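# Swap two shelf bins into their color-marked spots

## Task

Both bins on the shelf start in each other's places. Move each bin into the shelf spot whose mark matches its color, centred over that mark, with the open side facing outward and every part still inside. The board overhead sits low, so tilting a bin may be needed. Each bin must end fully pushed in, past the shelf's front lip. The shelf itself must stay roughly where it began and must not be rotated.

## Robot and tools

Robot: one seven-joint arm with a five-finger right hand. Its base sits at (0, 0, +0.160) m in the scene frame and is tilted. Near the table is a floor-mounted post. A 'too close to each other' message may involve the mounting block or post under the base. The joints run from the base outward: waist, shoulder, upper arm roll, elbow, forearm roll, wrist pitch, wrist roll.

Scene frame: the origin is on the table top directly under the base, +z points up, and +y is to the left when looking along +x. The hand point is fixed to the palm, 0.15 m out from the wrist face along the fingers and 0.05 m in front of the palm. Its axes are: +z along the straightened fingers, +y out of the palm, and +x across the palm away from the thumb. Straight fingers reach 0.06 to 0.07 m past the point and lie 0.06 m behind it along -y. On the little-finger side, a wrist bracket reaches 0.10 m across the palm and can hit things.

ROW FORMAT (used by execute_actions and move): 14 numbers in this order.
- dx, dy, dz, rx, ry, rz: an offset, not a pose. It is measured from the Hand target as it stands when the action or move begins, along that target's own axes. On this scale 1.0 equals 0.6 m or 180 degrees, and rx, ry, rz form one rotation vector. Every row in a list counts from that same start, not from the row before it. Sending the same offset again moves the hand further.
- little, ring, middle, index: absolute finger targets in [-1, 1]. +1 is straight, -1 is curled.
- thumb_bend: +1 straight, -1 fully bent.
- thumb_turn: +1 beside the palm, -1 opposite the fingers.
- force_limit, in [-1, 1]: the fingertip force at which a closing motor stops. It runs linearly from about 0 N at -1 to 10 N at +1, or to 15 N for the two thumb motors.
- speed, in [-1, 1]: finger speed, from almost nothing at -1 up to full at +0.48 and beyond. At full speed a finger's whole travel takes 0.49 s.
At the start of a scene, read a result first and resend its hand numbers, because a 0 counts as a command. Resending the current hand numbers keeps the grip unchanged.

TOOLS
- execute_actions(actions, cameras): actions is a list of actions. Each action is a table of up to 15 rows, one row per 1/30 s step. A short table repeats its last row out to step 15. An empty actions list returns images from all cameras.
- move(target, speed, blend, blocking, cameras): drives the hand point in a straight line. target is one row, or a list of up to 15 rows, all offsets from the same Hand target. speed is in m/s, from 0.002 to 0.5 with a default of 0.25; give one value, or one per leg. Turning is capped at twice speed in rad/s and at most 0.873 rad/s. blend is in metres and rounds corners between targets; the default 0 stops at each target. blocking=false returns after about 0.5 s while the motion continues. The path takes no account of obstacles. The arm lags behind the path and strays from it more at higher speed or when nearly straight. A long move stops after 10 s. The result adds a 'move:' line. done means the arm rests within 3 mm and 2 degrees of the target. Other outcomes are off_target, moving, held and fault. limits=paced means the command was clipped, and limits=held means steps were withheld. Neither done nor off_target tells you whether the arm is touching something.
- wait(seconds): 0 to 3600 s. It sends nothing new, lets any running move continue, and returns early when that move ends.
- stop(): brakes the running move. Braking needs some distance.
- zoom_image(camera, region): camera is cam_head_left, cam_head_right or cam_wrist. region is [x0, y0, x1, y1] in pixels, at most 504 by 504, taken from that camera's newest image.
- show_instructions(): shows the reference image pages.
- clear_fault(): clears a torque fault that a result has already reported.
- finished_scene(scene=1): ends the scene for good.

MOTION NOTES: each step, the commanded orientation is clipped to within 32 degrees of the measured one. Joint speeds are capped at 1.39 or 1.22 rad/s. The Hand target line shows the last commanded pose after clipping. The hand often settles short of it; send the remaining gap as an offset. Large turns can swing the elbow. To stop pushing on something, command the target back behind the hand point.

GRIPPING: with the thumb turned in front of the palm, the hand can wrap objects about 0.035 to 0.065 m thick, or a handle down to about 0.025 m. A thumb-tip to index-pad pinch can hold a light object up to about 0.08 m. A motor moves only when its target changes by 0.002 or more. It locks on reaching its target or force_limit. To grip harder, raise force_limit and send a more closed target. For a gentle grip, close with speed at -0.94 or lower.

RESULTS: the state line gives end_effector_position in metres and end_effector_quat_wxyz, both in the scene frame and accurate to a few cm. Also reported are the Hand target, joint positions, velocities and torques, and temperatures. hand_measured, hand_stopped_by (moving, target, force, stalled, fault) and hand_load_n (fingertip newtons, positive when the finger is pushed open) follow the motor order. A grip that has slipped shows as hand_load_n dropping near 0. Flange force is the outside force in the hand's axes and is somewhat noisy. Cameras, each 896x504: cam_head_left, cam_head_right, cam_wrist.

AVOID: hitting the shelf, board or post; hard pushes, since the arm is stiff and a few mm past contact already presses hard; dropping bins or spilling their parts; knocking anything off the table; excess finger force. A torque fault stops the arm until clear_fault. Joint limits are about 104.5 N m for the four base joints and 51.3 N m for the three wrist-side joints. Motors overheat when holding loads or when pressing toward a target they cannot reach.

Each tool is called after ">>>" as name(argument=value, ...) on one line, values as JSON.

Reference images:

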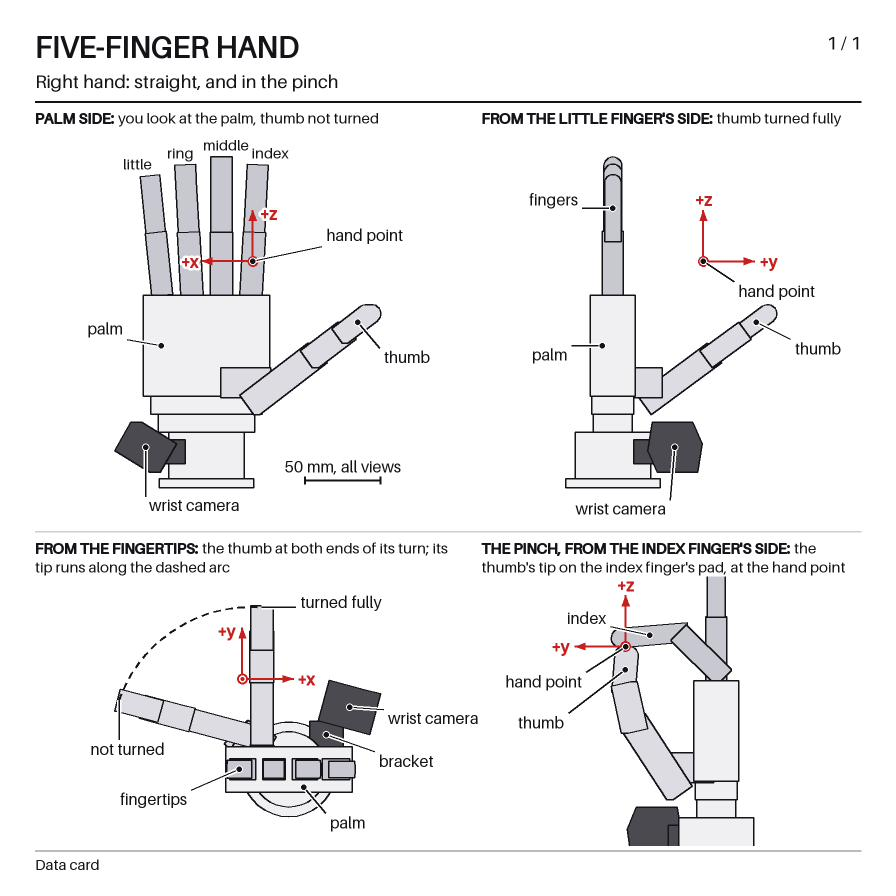

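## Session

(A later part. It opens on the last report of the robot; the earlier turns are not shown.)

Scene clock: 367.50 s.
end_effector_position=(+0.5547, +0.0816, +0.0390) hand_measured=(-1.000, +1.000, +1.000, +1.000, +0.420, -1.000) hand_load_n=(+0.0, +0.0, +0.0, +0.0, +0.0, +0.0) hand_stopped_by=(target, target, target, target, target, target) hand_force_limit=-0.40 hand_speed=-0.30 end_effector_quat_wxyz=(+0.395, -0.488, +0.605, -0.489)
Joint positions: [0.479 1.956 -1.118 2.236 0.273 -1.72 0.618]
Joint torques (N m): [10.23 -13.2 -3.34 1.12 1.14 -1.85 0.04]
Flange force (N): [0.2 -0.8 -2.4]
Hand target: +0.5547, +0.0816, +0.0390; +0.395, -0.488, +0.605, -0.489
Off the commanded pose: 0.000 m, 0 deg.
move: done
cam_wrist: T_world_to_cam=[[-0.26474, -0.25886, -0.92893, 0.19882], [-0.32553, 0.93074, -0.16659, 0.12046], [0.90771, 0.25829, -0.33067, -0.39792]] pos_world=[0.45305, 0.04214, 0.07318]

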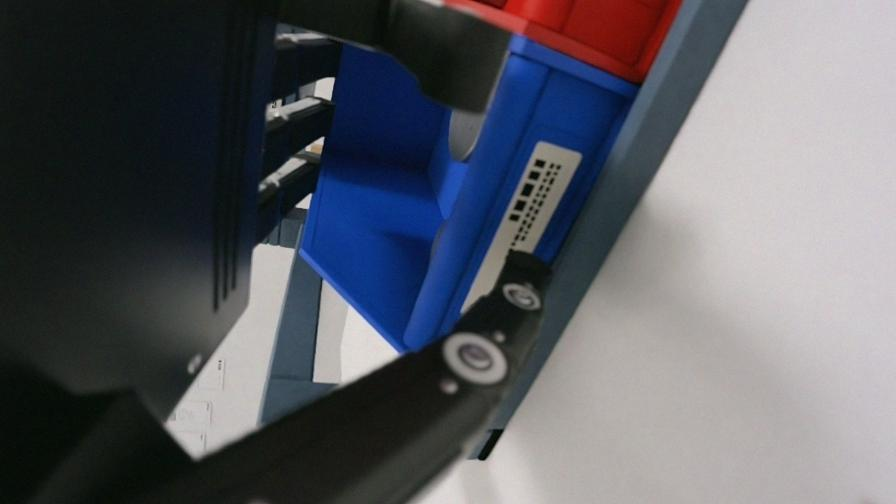

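>>> move(target=[0, -0.0017, 0.0082, 0, 0, 0, -1, 1, 1, 1, 0.42, -1, -0.4, -0.3], speed=0.02, cameras=["cam_wrist"])

>>> zoom_image(camera="cam_wrist", region=[240, 0, 680, 400])

Scene clock: 370.77 s.
end_effector_position=(+0.5596, +0.0806, +0.0389) hand_measured=(-1.000, +1.000, +1.000, +1.000, +0.420, -1.000) hand_load_n=(+0.0, +0.0, +0.0, +0.0, +0.0, +0.0) hand_stopped_by=(target, target, target, target, target, target) hand_force_limit=-0.40 hand_speed=-0.30 end_effector_quat_wxyz=(+0.395, -0.488, +0.605, -0.489)
Joint positions: [0.482 1.95 -1.122 2.223 0.267 -1.703 0.614]
Joint torques (N m): [10.34 -13.29 -3.4 0.97 1.15 -1.84 0.08]
Flange force (N): [0.2 -0.8 -2.4]
Hand target: +0.5596, +0.0806, +0.0389; +0.395, -0.488, +0.605, -0.489
Off the commanded pose: 0.000 m, 0 deg.
move: done
cam_wrist: T_world_to_cam=[[-0.26464, -0.25886, -0.92895, 0.19982], [-0.32552, 0.93074, -0.16662, 0.12311], [0.90774, 0.2583, -0.33058, -0.4022]] pos_world=[0.45805, 0.04104, 0.07318]

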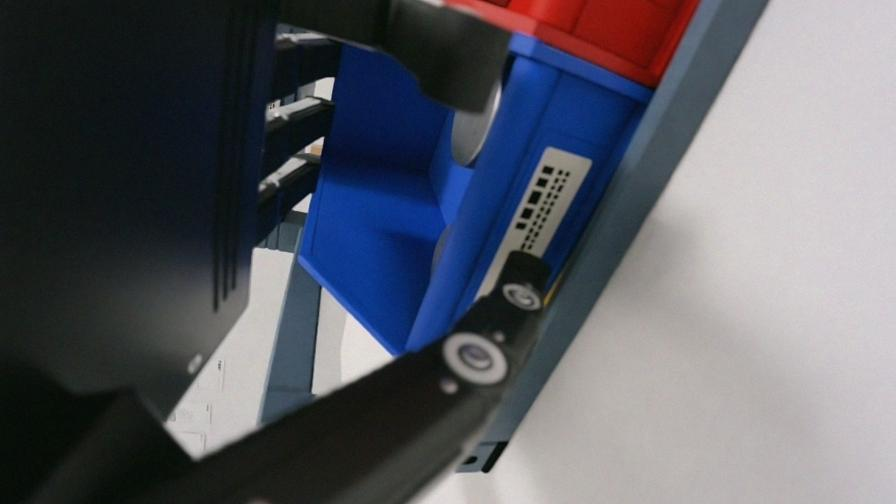

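Scaled by 1.145 from the camera's image (finer frame: 1280x720).

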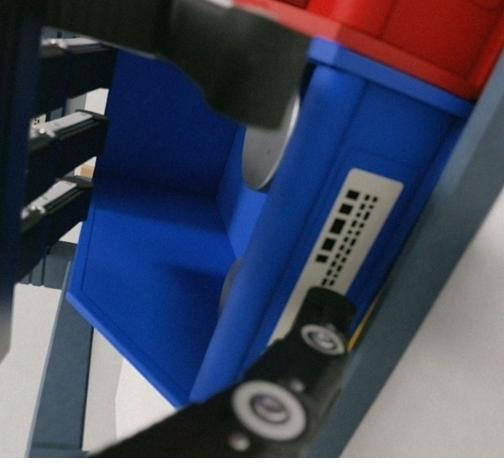

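>>> move(target=[0, -0.001, 0.0049, 0, 0, 0, -1, 1, 1, 1, 0.42, -1, -0.4, -0.3], speed=0.02, cameras=["cam_wrist"])

>>> zoom_image(camera="cam_wrist", region=[390, 100, 650, 360])

Scene clock: 382.70 s.
end_effector_position=(+0.5625, +0.0799, +0.0389) hand_measured=(-1.000, +1.000, +1.000, +1.000, +0.420, -1.000) hand_load_n=(+0.0, +0.0, +0.0, -0.5, +0.0, +0.0) hand_stopped_by=(target, target, target, target, target, target) hand_force_limit=-0.40 hand_speed=-0.30 end_effector_quat_wxyz=(+0.395, -0.488, +0.605, -0.489)
Joint positions: [0.484 1.947 -1.123 2.215 0.264 -1.692 0.612]
Joint torques (N m): [10.41 -13.3 -3.43 0.92 1.16 -1.83 0.02]
Flange force (N): [0.1 -0.8 -2.4]
Hand target: +0.5625, +0.0799, +0.0389; +0.395, -0.488, +0.605, -0.489
Off the commanded pose: 0.000 m, 0 deg.
move: done
cam_wrist: T_world_to_cam=[[-0.26464, -0.25886, -0.92895, 0.20043], [-0.32552, 0.93074, -0.16662, 0.12461], [0.90774, 0.2583, -0.33058, -0.40468]] pos_world=[0.46095, 0.04044, 0.07318]

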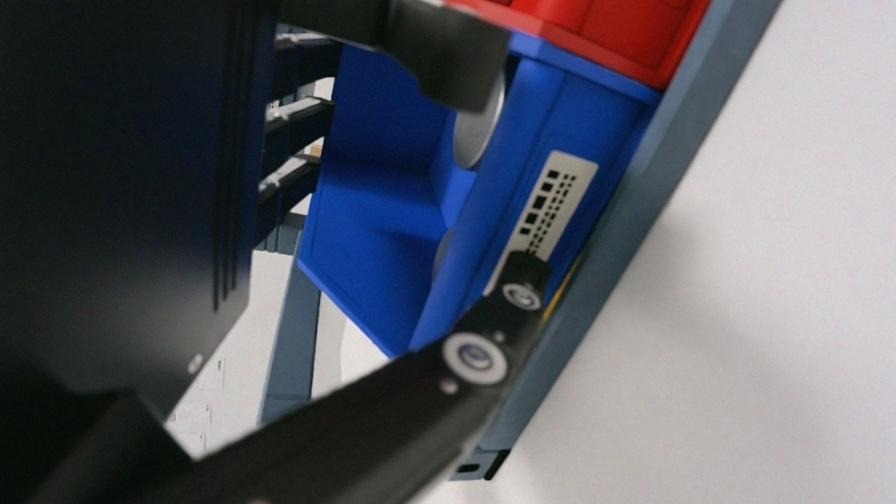

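Scaled by 1.938 from the camera's image (finer frame: 1280x720).

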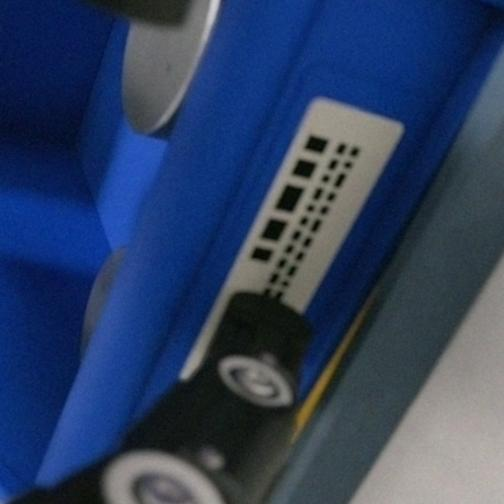

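>>> move(target=[0, -0.001, 0.0049, 0, 0, 0, -1, 1, 1, 1, 0.42, -1, -0.4, -0.3], speed=0.02, cameras=["cam_wrist"])

>>> zoom_image(camera="cam_wrist", region=[390, 100, 650, 360])

Scene clock: 383.93 s.
end_effector_position=(+0.5655, +0.0793, +0.0389) hand_measured=(-1.000, +1.000, +1.000, +1.000, +0.420, -1.000) hand_load_n=(+0.0, +0.0, +0.0, +0.0, +0.5, +0.0) hand_stopped_by=(target, target, target, target, target, target) hand_force_limit=-0.40 hand_speed=-0.30 end_effector_quat_wxyz=(+0.395, -0.488, +0.605, -0.489)
Joint positions: [0.485 1.944 -1.125 2.207 0.261 -1.682 0.61]
Joint torques (N m): [10.48 -13.4 -3.49 -0.09 1.07 -1.85 0.07]
Flange force (N): [0.2 -1.7 -5.2]
Hand target: +0.5655, +0.0793, +0.0389; +0.395, -0.488, +0.605, -0.489
Off the commanded pose: 0.000 m, 0 deg.
move: done
cam_wrist: T_world_to_cam=[[-0.26464, -0.25886, -0.92895, 0.20102], [-0.32552, 0.93074, -0.16662, 0.1262], [0.90774, 0.2583, -0.33058, -0.40713]] pos_world=[0.46385, 0.03974, 0.07318]

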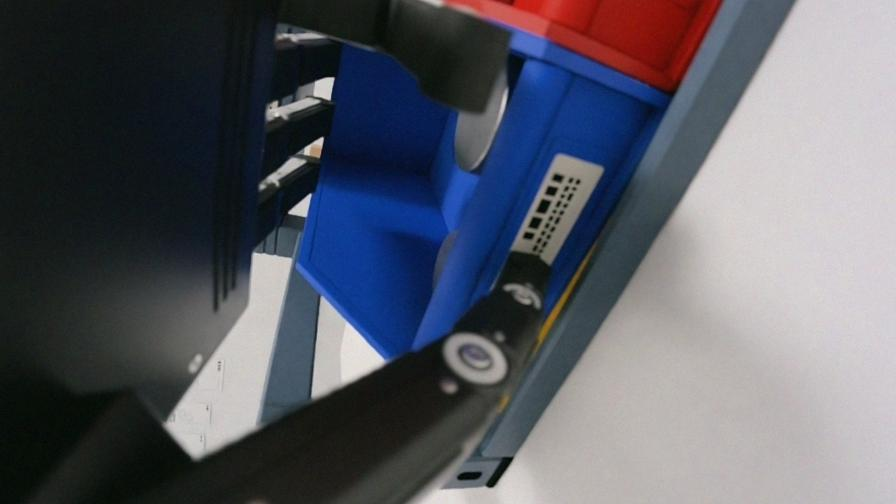

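Scaled by 1.938 from the camera's image (finer frame: 1280x720).

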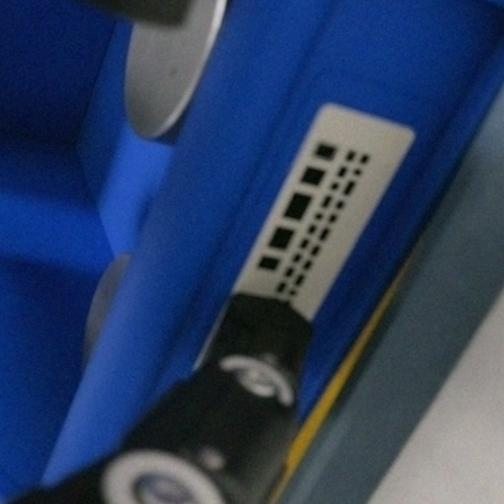

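>>> execute_actions(actions=[[[0,0,0,0,0,0,-1,0.3,0.3,0.3,0.42,-1,-0.6,-0.5]],[[0,0,0,0,0,0,-1,0.3,0.3,0.3,0.42,-1,-0.6,-0.5]]], cameras=["cam_wrist"])

Scene clock: 387.37 s.
end_effector_position=(+0.5655, +0.0793, +0.0389) hand_measured=(-1.000, +0.300, +0.300, +0.300, +0.420, -1.000) hand_load_n=(+0.0, +0.0, +0.0, +0.5, +0.5, +0.0) hand_stopped_by=(target, target, target, target, target, target) hand_force_limit=-0.60 hand_speed=-0.50 end_effector_quat_wxyz=(+0.395, -0.488, +0.605, -0.489)
Joint positions: [0.485 1.944 -1.125 2.207 0.261 -1.682 0.61]
Joint torques (N m): [10.52 -13.45 -3.52 -0.16 1.05 -1.89 0.04]
Hand target: +0.5655, +0.0793, +0.0389; +0.395, -0.488, +0.605, -0.489
Off the commanded pose: 0.000 m, 0 deg.
cam_wrist: T_world_to_cam=[[-0.26461, -0.25894, -0.92894, 0.20101], [-0.32555, 0.93071, -0.1667, 0.12622], [0.90774, 0.2583, -0.33058, -0.40713]] pos_world=[0.46385, 0.03974, 0.07318]

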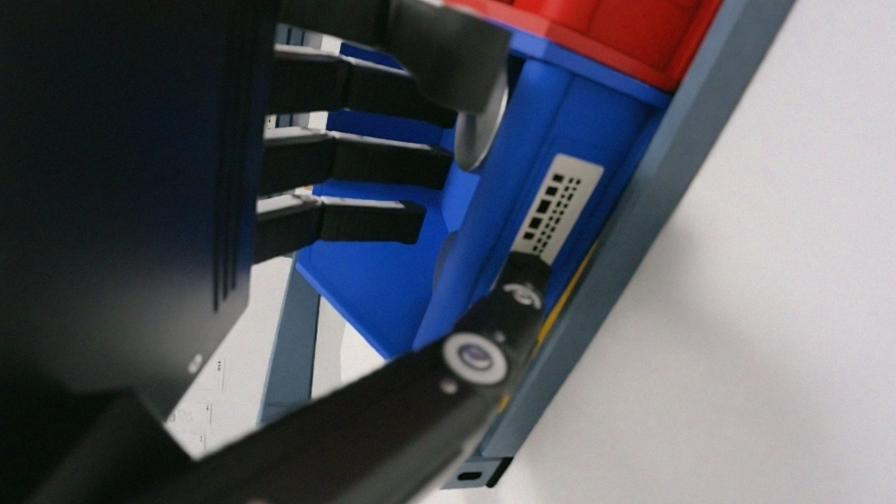

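>>> execute_actions(actions=[[[0,0,0,0,0,0,-1,0.05,0.05,0.05,0.42,-1,-0.7,-0.8]],[[0,0,0,0,0,0,-1,0.05,0.05,0.05,0.42,-1,-0.7,-0.8]],[[0,0,0,0,0,0,-1,0.05,0.05,0.05,0.42,-1,-0.7,-0.8]]], cameras=["cam_wrist"])

>>> zoom_image(camera="cam_wrist", region=[300, 20, 660, 360])

Scene clock: 390.50 s.
end_effector_position=(+0.5655, +0.0793, +0.0389) hand_measured=(-1.000, +0.136, +0.050, +0.050, +0.420, -1.000) hand_load_n=(+0.0, +3.0, +1.0, +0.0, +2.0, +0.0) hand_stopped_by=(target, force, target, target, target, target) hand_force_limit=-0.70 hand_speed=-0.80 end_effector_quat_wxyz=(+0.395, -0.488, +0.605, -0.489)
Joint positions: [0.485 1.944 -1.125 2.207 0.261 -1.682 0.61]
Joint torques (N m): [9.61 -11.06 -1.56 0.64 -0.31 -1.14 0.1]
Hand target: +0.5655, +0.0793, +0.0389; +0.395, -0.488, +0.605, -0.489
Off the commanded pose: 0.000 m, 0 deg.
cam_wrist: T_world_to_cam=[[-0.26461, -0.25894, -0.92894, 0.20101], [-0.32555, 0.93071, -0.1667, 0.12622], [0.90774, 0.2583, -0.33058, -0.40713]] pos_world=[0.46385, 0.03974, 0.07318]

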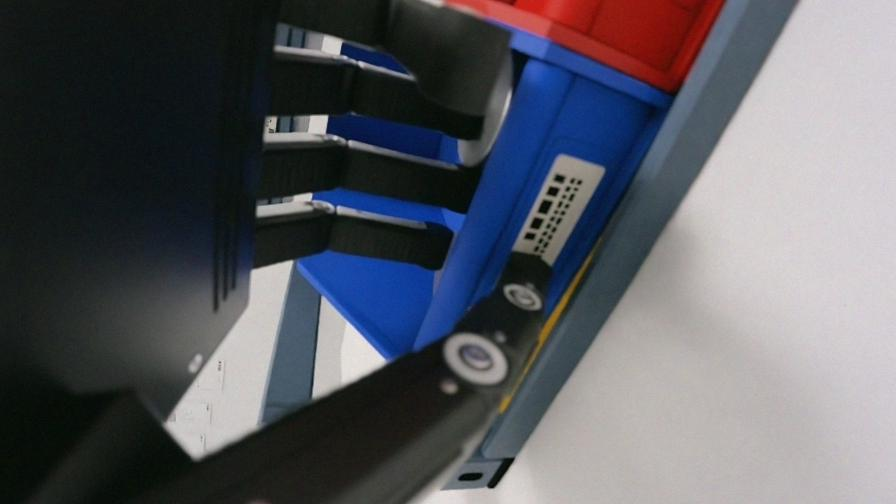

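Scaled by 1.400 from the camera's image (finer frame: 1280x720).

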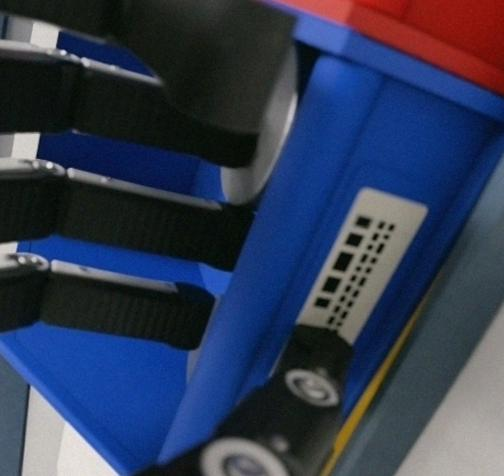

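>>> move(target=[[0, 0, 0, 0, 0, 0, -1, 0.4, 0.35, 0.35, 0.42, -1, -0.6, -0.5],[0, 0.0007, -0.0033, 0, 0, 0, -1, 0.4, 0.35, 0.35, 0.42, -1, -0.6, -0.5],[-0.0067, 0.0007, -0.0033, 0, 0, 0, -1, 0.4, 0.35, 0.35, 0.42, -1, -0.6, -0.5],[-0.0067, 0, 0, 0, 0, 0, -1, 0.4, 0.35, 0.35, 0.42, -1, -0.6, -0.5]], speed=0.02, cameras=["cam_wrist"])

>>> zoom_image(camera="cam_wrist", region=[300, 20, 660, 360])

Scene clock: 397.47 s.
end_effector_position=(+0.5663, +0.0832, +0.0388) hand_measured=(-1.000, +0.400, +0.350, +0.350, +0.420, -1.000) hand_load_n=(+0.0, +0.0, +0.0, +0.0, +0.0, +0.0) hand_stopped_by=(target, target, target, target, target, target) hand_force_limit=-0.60 hand_speed=-0.50 end_effector_quat_wxyz=(+0.395, -0.488, +0.605, -0.489)
Joint positions: [0.476 1.942 -1.136 2.208 0.252 -1.689 0.615]
Joint torques (N m): [10.44 -13.32 -3.47 0.81 1.12 -1.78 0]
Flange force (N): [0.2 -0.8 -2.8]
Hand target: +0.5663, +0.0832, +0.0389; +0.395, -0.488, +0.605, -0.489
Off the commanded pose: 0.000 m, 0 deg.
move: done
cam_wrist: T_world_to_cam=[[-0.26473, -0.25888, -0.92892, 0.20224], [-0.32554, 0.93073, -0.16661, 0.12276], [0.90771, 0.25829, -0.33067, -0.40899]] pos_world=[0.46475, 0.04374, 0.07308]

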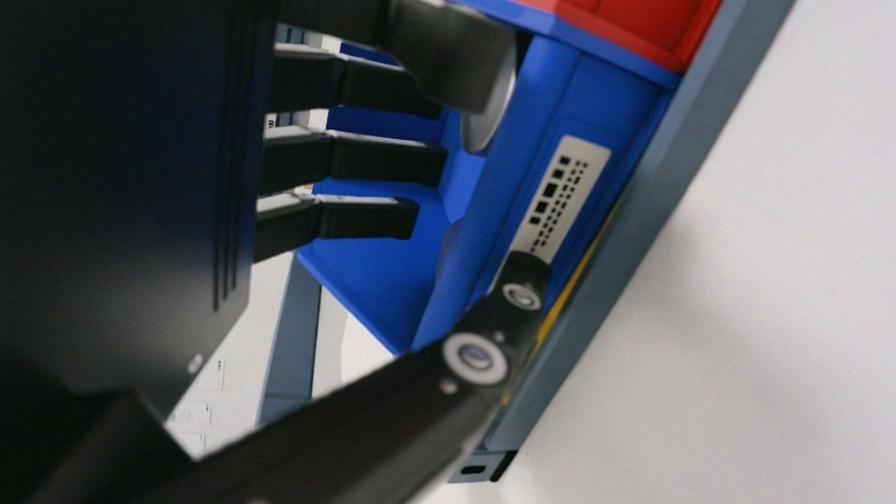

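Scaled by 1.400 from the camera's image (finer frame: 1280x720).

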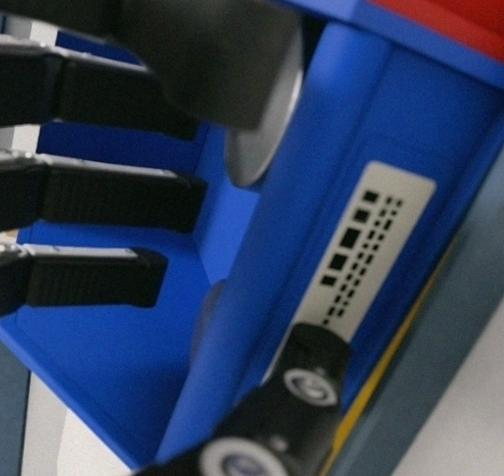

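>>> execute_actions(actions=[[[0,0,0,0,0,0,-1,0.4,0.1,0.1,0.42,-1,-0.7,-0.8]],[[0,0,0,0,0,0,-1,0.4,0.1,0.1,0.42,-1,-0.7,-0.8]],[[0,0,0,0,0,0,-1,0.4,-0.05,-0.05,0.42,-1,-0.7,-0.9]],[[0,0,0,0,0,0,-1,0.4,-0.05,-0.05,0.42,-1,-0.7,-0.9]]], cameras=["cam_wrist"])

>>> zoom_image(camera="cam_wrist", region=[300, 20, 660, 360])

Scene clock: 400.87 s.
end_effector_position=(+0.5663, +0.0832, +0.0389) hand_measured=(-1.000, +0.400, -0.050, -0.050, +0.420, -1.000) hand_load_n=(+0.0, +0.0, +0.0, +0.0, +0.0, +0.0) hand_stopped_by=(target, target, target, target, target, target) hand_force_limit=-0.70 hand_speed=-0.90 end_effector_quat_wxyz=(+0.395, -0.488, +0.605, -0.489)
Joint positions: [0.476 1.942 -1.136 2.208 0.252 -1.689 0.615]
Joint torques (N m): [10.46 -13.31 -3.48 0.83 1.15 -1.83 0.07]
Hand target: +0.5663, +0.0832, +0.0389; +0.395, -0.488, +0.605, -0.489
Off the commanded pose: 0.000 m, 0 deg.
cam_wrist: T_world_to_cam=[[-0.26465, -0.25883, -0.92896, 0.2023], [-0.32551, 0.93075, -0.16659, 0.12277], [0.90774, 0.2583, -0.33058, -0.40898]] pos_world=[0.46475, 0.04374, 0.07318]

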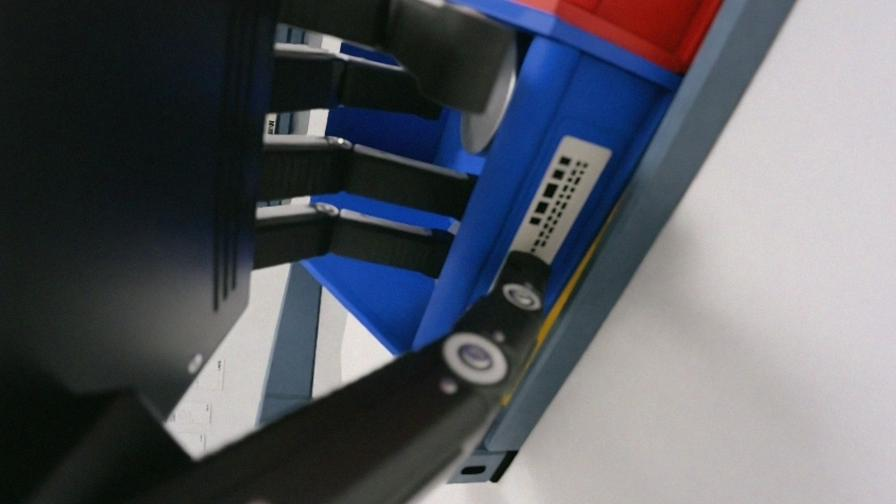

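Scaled by 1.400 from the camera's image (finer frame: 1280x720).

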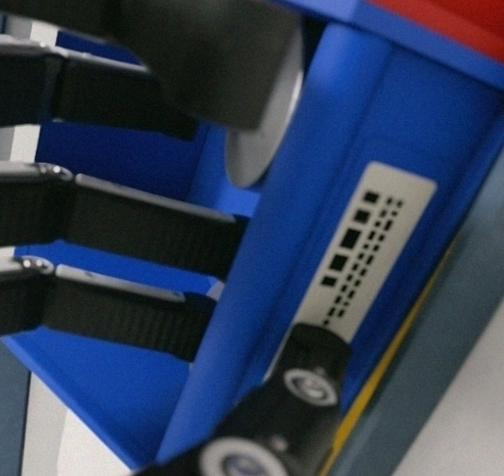

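>>> execute_actions(actions=[[[0,0,0,0,0,0,-1,0.4,-0.35,-0.35,0.42,-1,-0.5,-0.9]],[[0,0,0,0,0,0,-1,0.4,-0.35,-0.35,0.42,-1,-0.5,-0.9]],[[0,0,0,0,0,0,-1,0.4,-0.35,-0.35,0.42,-1,-0.5,-0.9]],[[0,0,0,0,0,0,-1,0.4,-0.35,-0.35,0.42,-1,-0.5,-0.9]]], cameras=["cam_wrist"])

>>> zoom_image(camera="cam_wrist", region=[300, 20, 660, 360])

Scene clock: 404.10 s.
end_effector_position=(+0.5663, +0.0832, +0.0389) hand_measured=(-1.000, +0.400, -0.282, -0.262, +0.420, -1.000) hand_load_n=(+0.0, +0.0, +2.5, +2.0, +1.5, +0.0) hand_stopped_by=(target, target, force, force, target, target) hand_force_limit=-0.50 hand_speed=-0.90 end_effector_quat_wxyz=(+0.395, -0.488, +0.605, -0.489)
Joint positions: [0.476 1.942 -1.136 2.208 0.252 -1.689 0.615]
Joint torques (N m): [10.27 -13.31 -3.55 0.93 1.23 -1.72 0.02]
Hand target: +0.5663, +0.0832, +0.0389; +0.395, -0.488, +0.605, -0.489
Off the commanded pose: 0.000 m, 0 deg.
cam_wrist: T_world_to_cam=[[-0.26465, -0.25883, -0.92896, 0.2023], [-0.32551, 0.93075, -0.16659, 0.12277], [0.90774, 0.2583, -0.33058, -0.40898]] pos_world=[0.46475, 0.04374, 0.07318]

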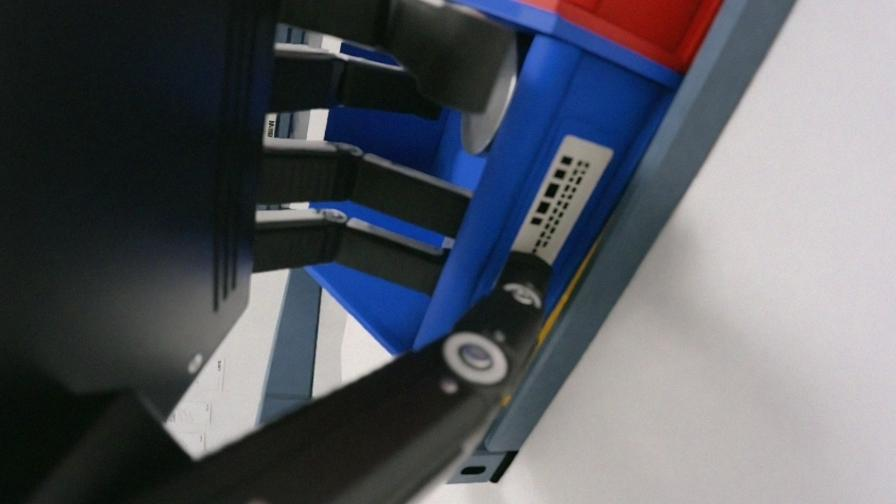

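Scaled by 1.400 from the camera's image (finer frame: 1280x720).

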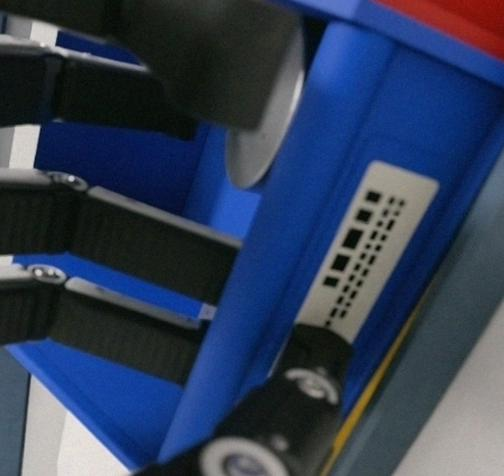

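>>> execute_actions(actions=[[[0,0,0,0,0,0,-1,0.4,-0.5,-0.5,0.42,-1,-0.1,-0.9]],[[0,0,0,0,0,0,-1,0.4,-0.5,-0.5,0.42,-1,-0.1,-0.9]],[[0,0,0,0,0,0,-1,0.4,-0.5,-0.5,0.42,-1,-0.1,-0.9]]], cameras=["cam_wrist"])

>>> zoom_image(camera="cam_wrist", region=[300, 20, 660, 360])

Scene clock: 407.33 s.
end_effector_position=(+0.5663, +0.0832, +0.0389) hand_measured=(-1.000, +0.400, -0.288, -0.278, +0.420, -1.000) hand_load_n=(+0.0, -0.5, +4.0, +4.0, +3.0, +0.0) hand_stopped_by=(target, target, force, force, target, target) hand_force_limit=-0.10 hand_speed=-0.90 end_effector_quat_wxyz=(+0.395, -0.488, +0.605, -0.489)
Joint positions: [0.476 1.942 -1.136 2.208 0.252 -1.689 0.615]
Joint torques (N m): [10.93 -13.79 -3.8 0.62 1.4 -2.11 0.02]
Hand target: +0.5663, +0.0832, +0.0389; +0.395, -0.488, +0.605, -0.489
Off the commanded pose: 0.000 m, 0 deg.
cam_wrist: T_world_to_cam=[[-0.26465, -0.25883, -0.92896, 0.2023], [-0.32551, 0.93075, -0.16659, 0.12277], [0.90774, 0.2583, -0.33058, -0.40898]] pos_world=[0.46475, 0.04374, 0.07318]

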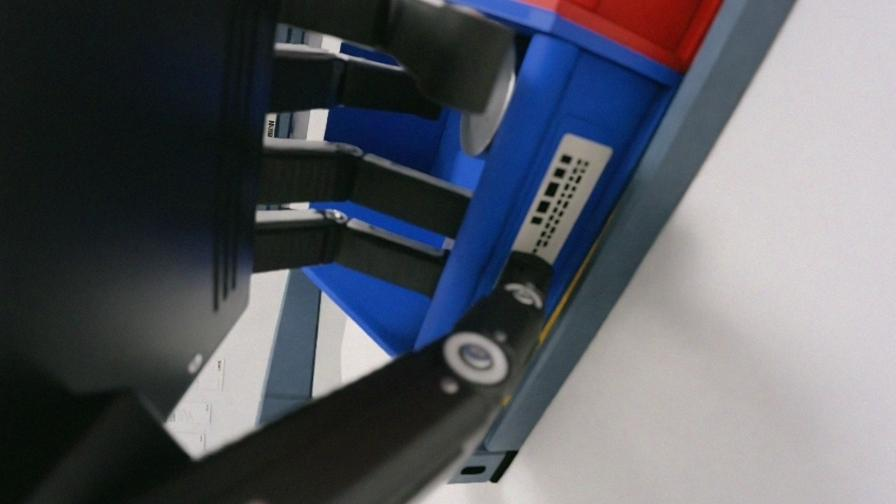

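Scaled by 1.400 from the camera's image (finer frame: 1280x720).

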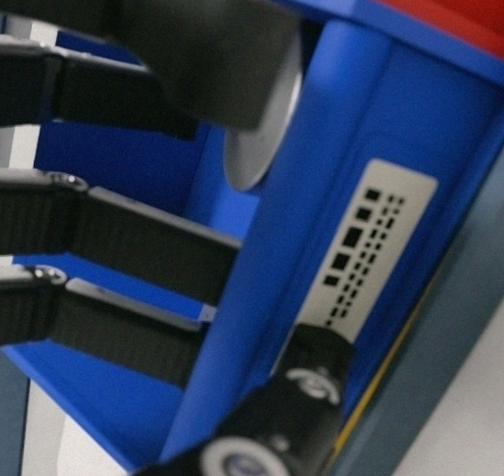

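>>> move(target=[0, -0.0090, 0.0005, -0.0111, 0, 0, -1, 0.4, -0.5, -0.5, 0.42, -1, -0.1, -0.9], speed=0.02, cameras=["cam_wrist"])

>>> zoom_image(camera="cam_wrist", region=[300, 20, 660, 360])

Scene clock: 411.50 s.
end_effector_position=(+0.5677, +0.0829, +0.0441) hand_measured=(-1.000, +0.400, -0.288, -0.278, +0.422, -1.000) hand_load_n=(+0.0, +0.0, +4.0, +2.5, +4.5, +0.0) hand_stopped_by=(target, target, force, force, target, target) hand_force_limit=-0.10 hand_speed=-0.90 end_effector_quat_wxyz=(+0.387, -0.495, +0.614, -0.479)
Joint positions: [0.509 1.909 -1.147 2.22 0.205 -1.63 0.614]
Joint torques (N m): [11.92 -15.04 -4.81 0.19 1.94 -2.7 -0.01]
Flange force (N): [1.0 3.2 -1.7]
Hand target: +0.5677, +0.0829, +0.0441; +0.387, -0.495, +0.614, -0.479
Off the commanded pose: 0.000 m, 0 deg.
move: done
cam_wrist: T_world_to_cam=[[-0.29622, -0.25208, -0.92125, 0.22436], [-0.33091, 0.93189, -0.14859, 0.12654], [0.89596, 0.26084, -0.35946, -0.40071]] pos_world=[0.46736, 0.04315, 0.08145]

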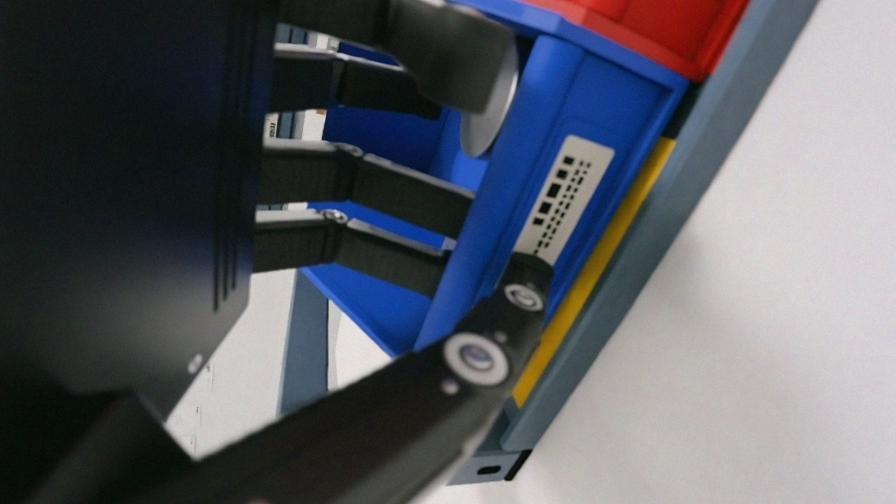

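Scaled by 1.400 from the camera's image (finer frame: 1280x720).

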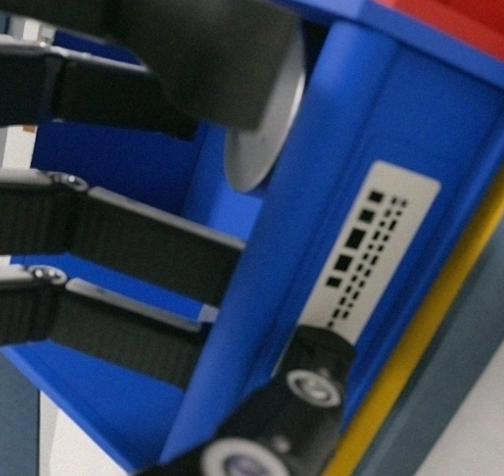

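>>> move(target=[0, -0.0223, 0.0020, -0.0278, 0, 0, -1, 0.4, -0.5, -0.5, 0.42, -1, -0.1, -0.9], speed=0.03, cameras=["cam_wrist"])

>>> zoom_image(camera="cam_wrist", region=[300, 20, 660, 360])

Scene clock: 415.30 s.
end_effector_position=(+0.5720, +0.0820, +0.0568) hand_measured=(-1.000, +0.400, -0.288, -0.278, +0.422, -1.000) hand_load_n=(+0.0, +0.0, +4.0, +2.5, +4.5, +0.0) hand_stopped_by=(target, target, force, force, target, target) hand_force_limit=-0.10 hand_speed=-0.90 end_effector_quat_wxyz=(+0.365, -0.511, +0.634, -0.452)
Joint positions: [0.587 1.821 -1.177 2.23 0.082 -1.464 0.612]
Joint torques (N m): [11.97 -15 -4.99 -0.63 1.85 -2.57 -0.03]
Flange force (N): [1.1 3.6 -1.2]
Hand target: +0.5720, +0.0820, +0.0568; +0.365, -0.511, +0.634, -0.452
Off the commanded pose: 0.000 m, 0 deg.
move: done
cam_wrist: T_world_to_cam=[[-0.3738, -0.23525, -0.89718, 0.27877], [-0.3417, 0.93419, -0.10259, 0.13413], [0.86227, 0.26822, -0.42959, -0.37702]] pos_world=[0.47513, 0.0414, 0.1019]

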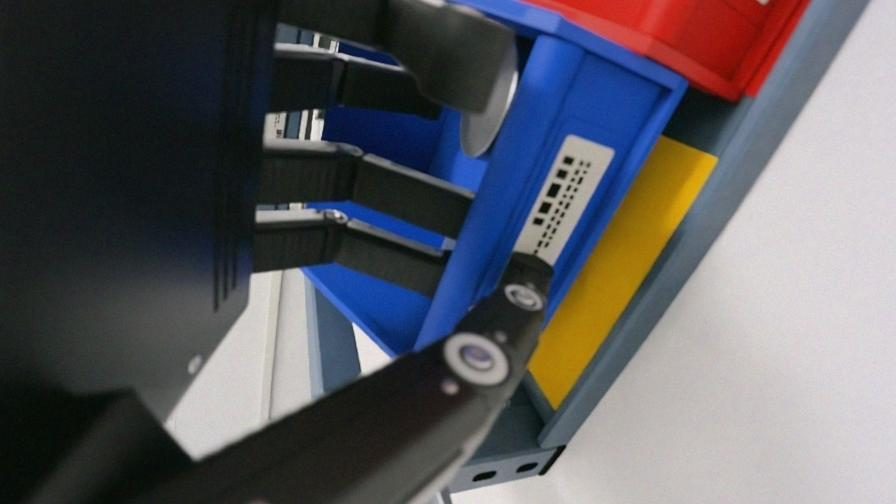

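Scaled by 1.400 from the camera's image (finer frame: 1280x720).

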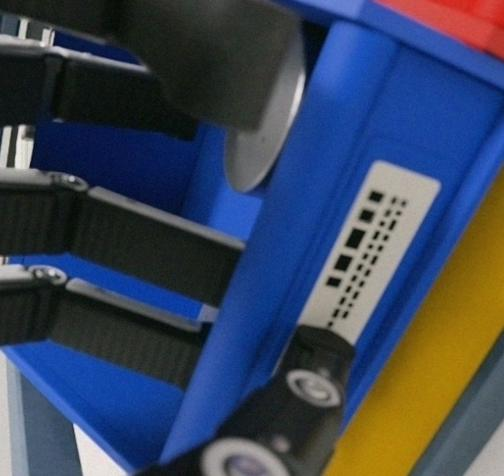

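>>> move(target=[0, 0.0228, -0.0662, 0, 0, 0, -1, 0.4, -0.5, -0.5, 0.42, -1, -0.1, -0.9], speed=0.03, cameras=["cam_wrist"])

>>> zoom_image(camera="cam_wrist", region=[300, 20, 660, 360])

Scene clock: 418.63 s.
end_effector_position=(+0.5310, +0.0909, +0.0568) hand_measured=(-1.000, +0.400, -0.288, -0.280, +0.422, -1.000) hand_load_n=(+0.0, +0.0, +5.5, +0.5, +5.0, +0.0) hand_stopped_by=(target, target, force, force, target, target) hand_force_limit=-0.10 hand_speed=-0.90 end_effector_quat_wxyz=(+0.365, -0.511, +0.634, -0.452)
Joint positions: [0.568 1.859 -1.157 2.35 0.119 -1.614 0.627]
Joint torques (N m): [11.39 -14.06 -4.11 0.61 1.65 -2.67 0.04]
Flange force (N): [0.1 3.2 -0.7]
Hand target: +0.5310, +0.0909, +0.0568; +0.365, -0.511, +0.634, -0.452
Off the commanded pose: 0.000 m, 0 deg.
move: done
cam_wrist: T_world_to_cam=[[-0.3738, -0.23525, -0.89718, 0.26554], [-0.3417, 0.93419, -0.10259, 0.1118], [0.86227, 0.26822, -0.42959, -0.34405]] pos_world=[0.43413, 0.0503, 0.1019]

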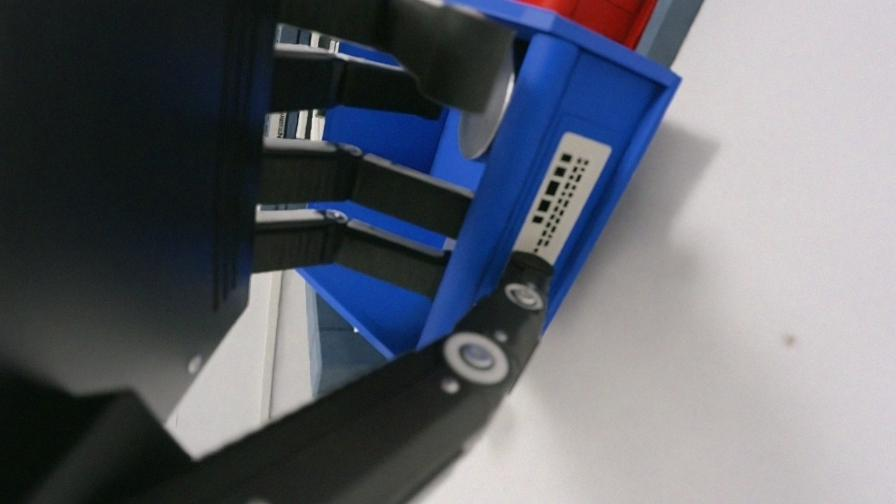

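Scaled by 1.400 from the camera's image (finer frame: 1280x720).

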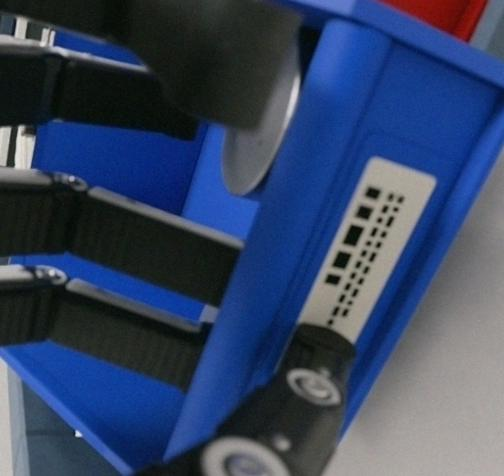

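>>> move(target=[0, 0.0103, -0.0003, 0.0128, 0, 0, -1, 0.4, -0.5, -0.5, 0.42, -1, -0.1, -0.9], speed=0.02, cameras=["cam_wrist"])

Scene clock: 423.63 s.
end_effector_position=(+0.5288, +0.0913, +0.0510) hand_measured=(-1.000, +0.400, -0.288, -0.280, +0.422, -1.000) hand_load_n=(+0.0, +0.0, +5.5, +0.5, +5.0, -0.5) hand_stopped_by=(target, target, force, force, target, target) hand_force_limit=-0.10 hand_speed=-0.90 end_effector_quat_wxyz=(+0.375, -0.504, +0.625, -0.464)
Joint positions: [0.527 1.903 -1.14 2.345 0.181 -1.695 0.632]
Joint torques (N m): [11.4 -13.94 -3.99 0.91 1.61 -2.71 -0.01]
Flange force (N): [-0.1 3.0 -1.3]
Hand target: +0.5288, +0.0913, +0.0510; +0.375, -0.504, +0.625, -0.464
Off the commanded pose: 0.000 m, 0 deg.
move: done
cam_wrist: T_world_to_cam=[[-0.33831, -0.24294, -0.90913, 0.24219], [-0.33724, 0.93323, -0.12389, 0.1088], [0.87853, 0.26468, -0.39765, -0.35469]] pos_world=[0.43024, 0.05118, 0.09262]

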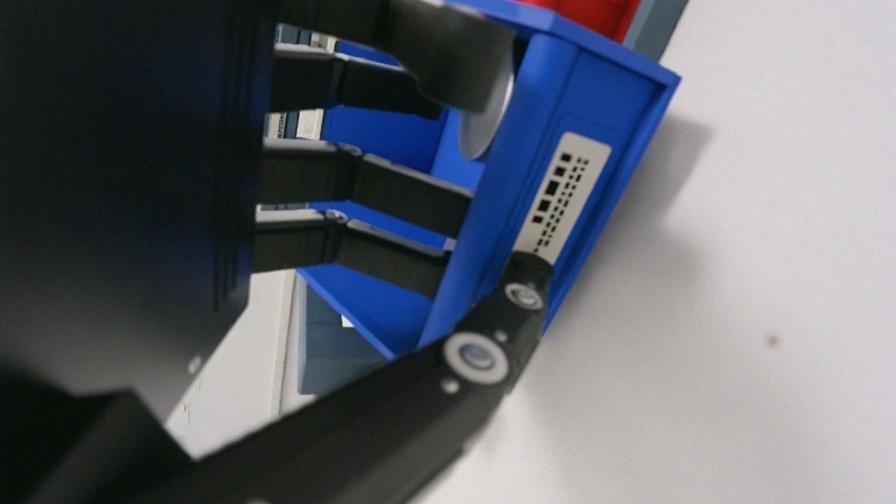

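>>> move(target=[0, 0.0046, -0.0002, 0.0056, 0, 0, -1, 0.4, -0.5, -0.5, 0.42, -1, -0.1, -0.9], speed=0.02)

Scene clock: 425.63 s.
end_effector_position=(+0.5279, +0.0915, +0.0484) hand_measured=(-1.000, +0.400, -0.288, -0.280, +0.422, -1.000) hand_load_n=(+0.0, -0.5, +5.5, +0.5, +5.0, +0.0) hand_stopped_by=(target, target, force, force, target, target) hand_force_limit=-0.10 hand_speed=-0.90 end_effector_quat_wxyz=(+0.379, -0.500, +0.621, -0.470)
Joint positions: [0.509 1.922 -1.132 2.341 0.208 -1.729 0.634]
Joint torques (N m): [11.36 -14 -3.87 1.06 1.6 -2.71 0.02]
Flange force (N): [-0.2 3.0 -1.5]
Hand target: +0.5279, +0.0915, +0.0484; +0.379, -0.500, +0.621, -0.470
Off the commanded pose: 0.000 m, 0 deg.
move: done

>>> move(target=[0, 0.0046, -0.0002, 0.0056, 0, 0, -1, 0.4, -0.5, -0.5, 0.42, -1, -0.1, -0.9], speed=0.02)

>>> move(target=[0, 0.0046, -0.0002, 0.0056, 0, 0, -1, 0.4, -0.5, -0.5, 0.42, -1, -0.1, -0.9], speed=0.02, cameras=["cam_wrist"])

Scene clock: 427.03 s.
end_effector_position=(+0.5271, +0.0917, +0.0458) hand_measured=(-1.000, +0.400, -0.288, -0.280, +0.420, -1.000) hand_load_n=(+0.0, +0.0, +4.0, +0.5, +1.5, +0.0) hand_stopped_by=(target, target, force, force, target, target) hand_force_limit=-0.10 hand_speed=-0.90 end_effector_quat_wxyz=(+0.384, -0.497, +0.616, -0.475)
Joint positions: [0.49 1.94 -1.125 2.336 0.235 -1.762 0.636]
Joint torques (N m): [9.15 -11.71 -2.32 0.67 0.55 -1.31 0.12]
Flange force (N): [-0.8 -4.0 -5.9]
Hand target: +0.5271, +0.0917, +0.0458; +0.384, -0.497, +0.616, -0.475
Off the commanded pose: 0.000 m, 0 deg.
move: done

Scene clock: 427.77 s.
end_effector_position=(+0.5263, +0.0919, +0.0432) hand_measured=(-1.000, +0.400, -0.290, -0.280, +0.422, -1.000) hand_load_n=(+0.0, +0.0, +0.0, +0.0, +3.5, +0.0) hand_stopped_by=(target, target, force, force, target, target) hand_force_limit=-0.10 hand_speed=-0.90 end_effector_quat_wxyz=(+0.388, -0.494, +0.612, -0.481)
Joint positions: [0.472 1.957 -1.118 2.329 0.261 -1.793 0.638]
Joint torques (N m): [6.18 -9.52 -0.81 0.06 -0.65 0.57 0.41]
Flange force (N): [0.4 -12.0 -11.9]
Hand target: +0.5263, +0.0919, +0.0432; +0.388, -0.494, +0.612, -0.481
Off the commanded pose: 0.000 m, 0 deg.
move: done
cam_wrist: T_world_to_cam=[[-0.29105, -0.25317, -0.9226, 0.21098], [-0.33011, 0.9317, -0.15153, 0.10409], [0.89795, 0.26046, -0.35474, -0.36751]] pos_world=[0.42577, 0.05215, 0.08006]

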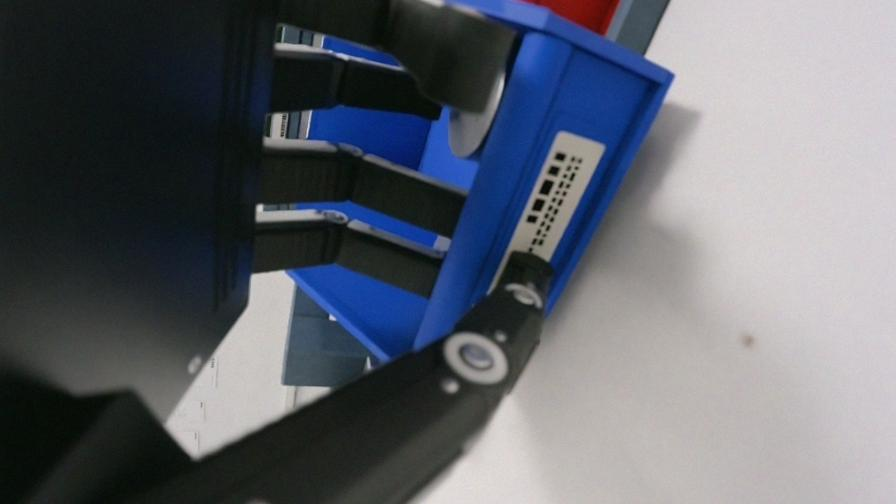

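>>> move(target=[0, -0.0040, 0.0002, -0.0040, 0, 0, -1, 0.4, -0.5, -0.5, 0.42, -1, -0.1, -0.9], speed=0.02)

Scene clock: 429.03 s.
end_effector_position=(+0.5270, +0.0917, +0.0454) hand_measured=(-1.000, +0.400, -0.288, -0.280, +0.420, -1.000) hand_load_n=(+0.0, +0.0, +4.5, +1.0, +1.5, +0.0) hand_stopped_by=(target, target, force, force, target, target) hand_force_limit=-0.10 hand_speed=-0.90 end_effector_quat_wxyz=(+0.385, -0.496, +0.615, -0.477)
Joint positions: [0.486 1.944 -1.123 2.334 0.242 -1.77 0.637]
Joint torques (N m): [8.83 -11.9 -2.67 2.75 0.95 -1.29 0.13]
Flange force (N): [0.8 -2.3 0.2]
Hand target: +0.5270, +0.0917, +0.0455; +0.385, -0.496, +0.615, -0.477
Off the commanded pose: 0.000 m, 0 deg.
move: done

>>> move(target=[[0, 0, 0, 0, 0, 0, -1, 0.4, -0.15, -0.15, 0.42, -1, -0.6, -0.7],[0, 0.0001, 0, 0, 0, 0, -1, 0.4, 0.35, 0.35, 0.42, -1, -0.6, -0.4],[0, 0.0083, -0.0323, 0, 0, 0, -1, 0.4, 0.35, 0.35, 0.42, -1, -0.6, -0.4]], speed=0.05, cameras=["cam_wrist"])

Scene clock: 438.37 s.
end_effector_position=(+0.5074, +0.0960, +0.0455) hand_measured=(-1.000, +0.400, +0.350, +0.350, +0.420, -1.000) hand_load_n=(+0.0, +0.0, +0.0, +0.0, +0.0, +0.0) hand_stopped_by=(target, target, target, target, target, target) hand_force_limit=-0.60 hand_speed=-0.40 end_effector_quat_wxyz=(+0.385, -0.496, +0.615, -0.477)
Joint positions: [0.464 1.97 -1.11 2.385 0.271 -1.849 0.653]
Joint torques (N m): [9.45 -12.4 -2.86 2.17 1.14 -1.78 0.08]
Flange force (N): [0.2 -0.7 -2.2]
Hand target: +0.5074, +0.0960, +0.0455; +0.385, -0.496, +0.615, -0.477
Off the commanded pose: 0.000 m, 0 deg.
move: done
cam_wrist: T_world_to_cam=[[-0.30239, -0.25078, -0.91961, 0.21409], [-0.33197, 0.93208, -0.14502, 0.095], [0.89351, 0.26143, -0.3651, -0.34814]] pos_world=[0.40734, 0.05616, 0.08355]

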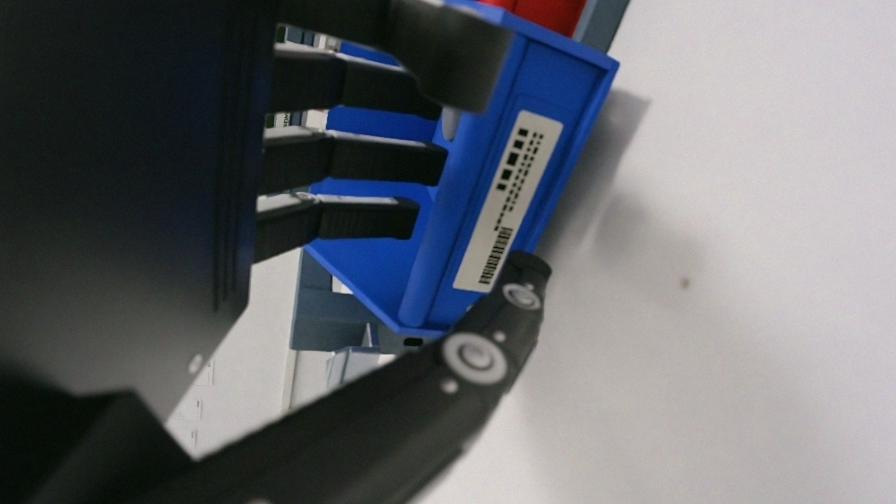

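>>> execute_actions(actions=[[[0,0,0,0,0,0,-1,0.4,0.35,0.35,1,-1,-0.6,0]],[[0,0,0,0,0,0,-1,0.4,0.35,0.35,1,-1,-0.6,0]]], cameras=["cam_wrist"])

>>> zoom_image(camera="cam_wrist", region=[300, 0, 700, 380])

Scene clock: 440.83 s.
end_effector_position=(+0.5074, +0.0960, +0.0455) hand_measured=(-1.000, +0.400, +0.350, +0.350, +1.000, -1.000) hand_load_n=(+0.5, +0.0, +0.0, +0.0, +0.0, +0.0) hand_stopped_by=(target, target, target, target, target, target) hand_force_limit=-0.60 hand_speed=0.00 end_effector_quat_wxyz=(+0.385, -0.496, +0.615, -0.477)
Joint positions: [0.464 1.97 -1.11 2.385 0.271 -1.849 0.653]
Joint torques (N m): [9.51 -12.46 -2.89 2.17 1.2 -1.76 0.09]
Hand target: +0.5074, +0.0960, +0.0455; +0.385, -0.496, +0.615, -0.477
Off the commanded pose: 0.000 m, 0 deg.
cam_wrist: T_world_to_cam=[[-0.30243, -0.25067, -0.91962, 0.21398], [-0.33193, 0.93211, -0.14491, 0.09492], [0.89351, 0.26143, -0.3651, -0.34809]] pos_world=[0.40724, 0.05616, 0.08345]

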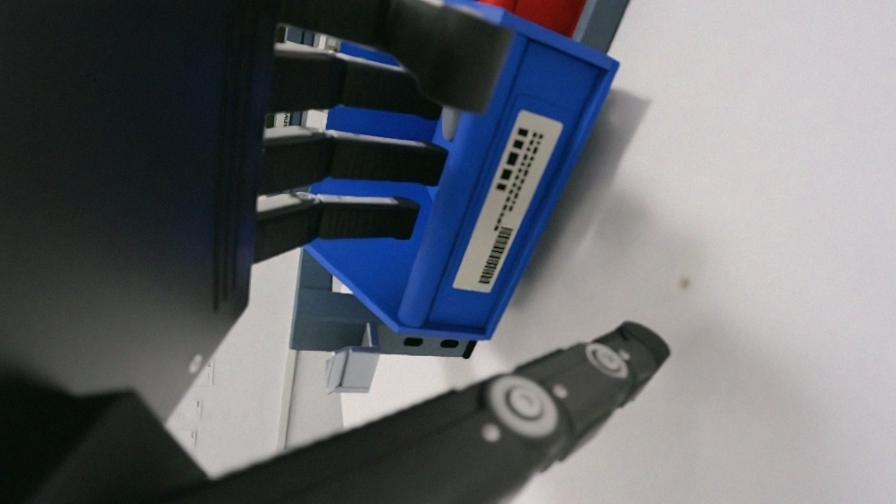

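Scaled by 1.260 from the camera's image (finer frame: 1280x720).

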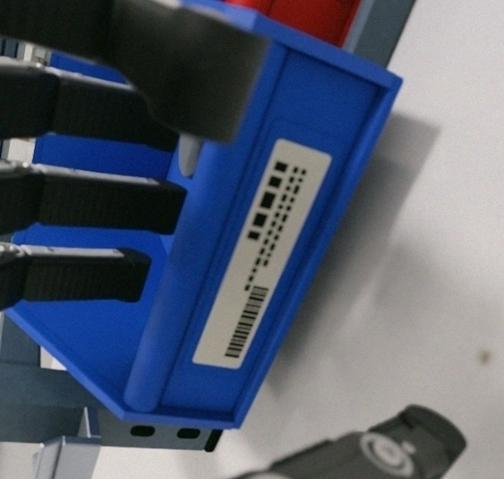

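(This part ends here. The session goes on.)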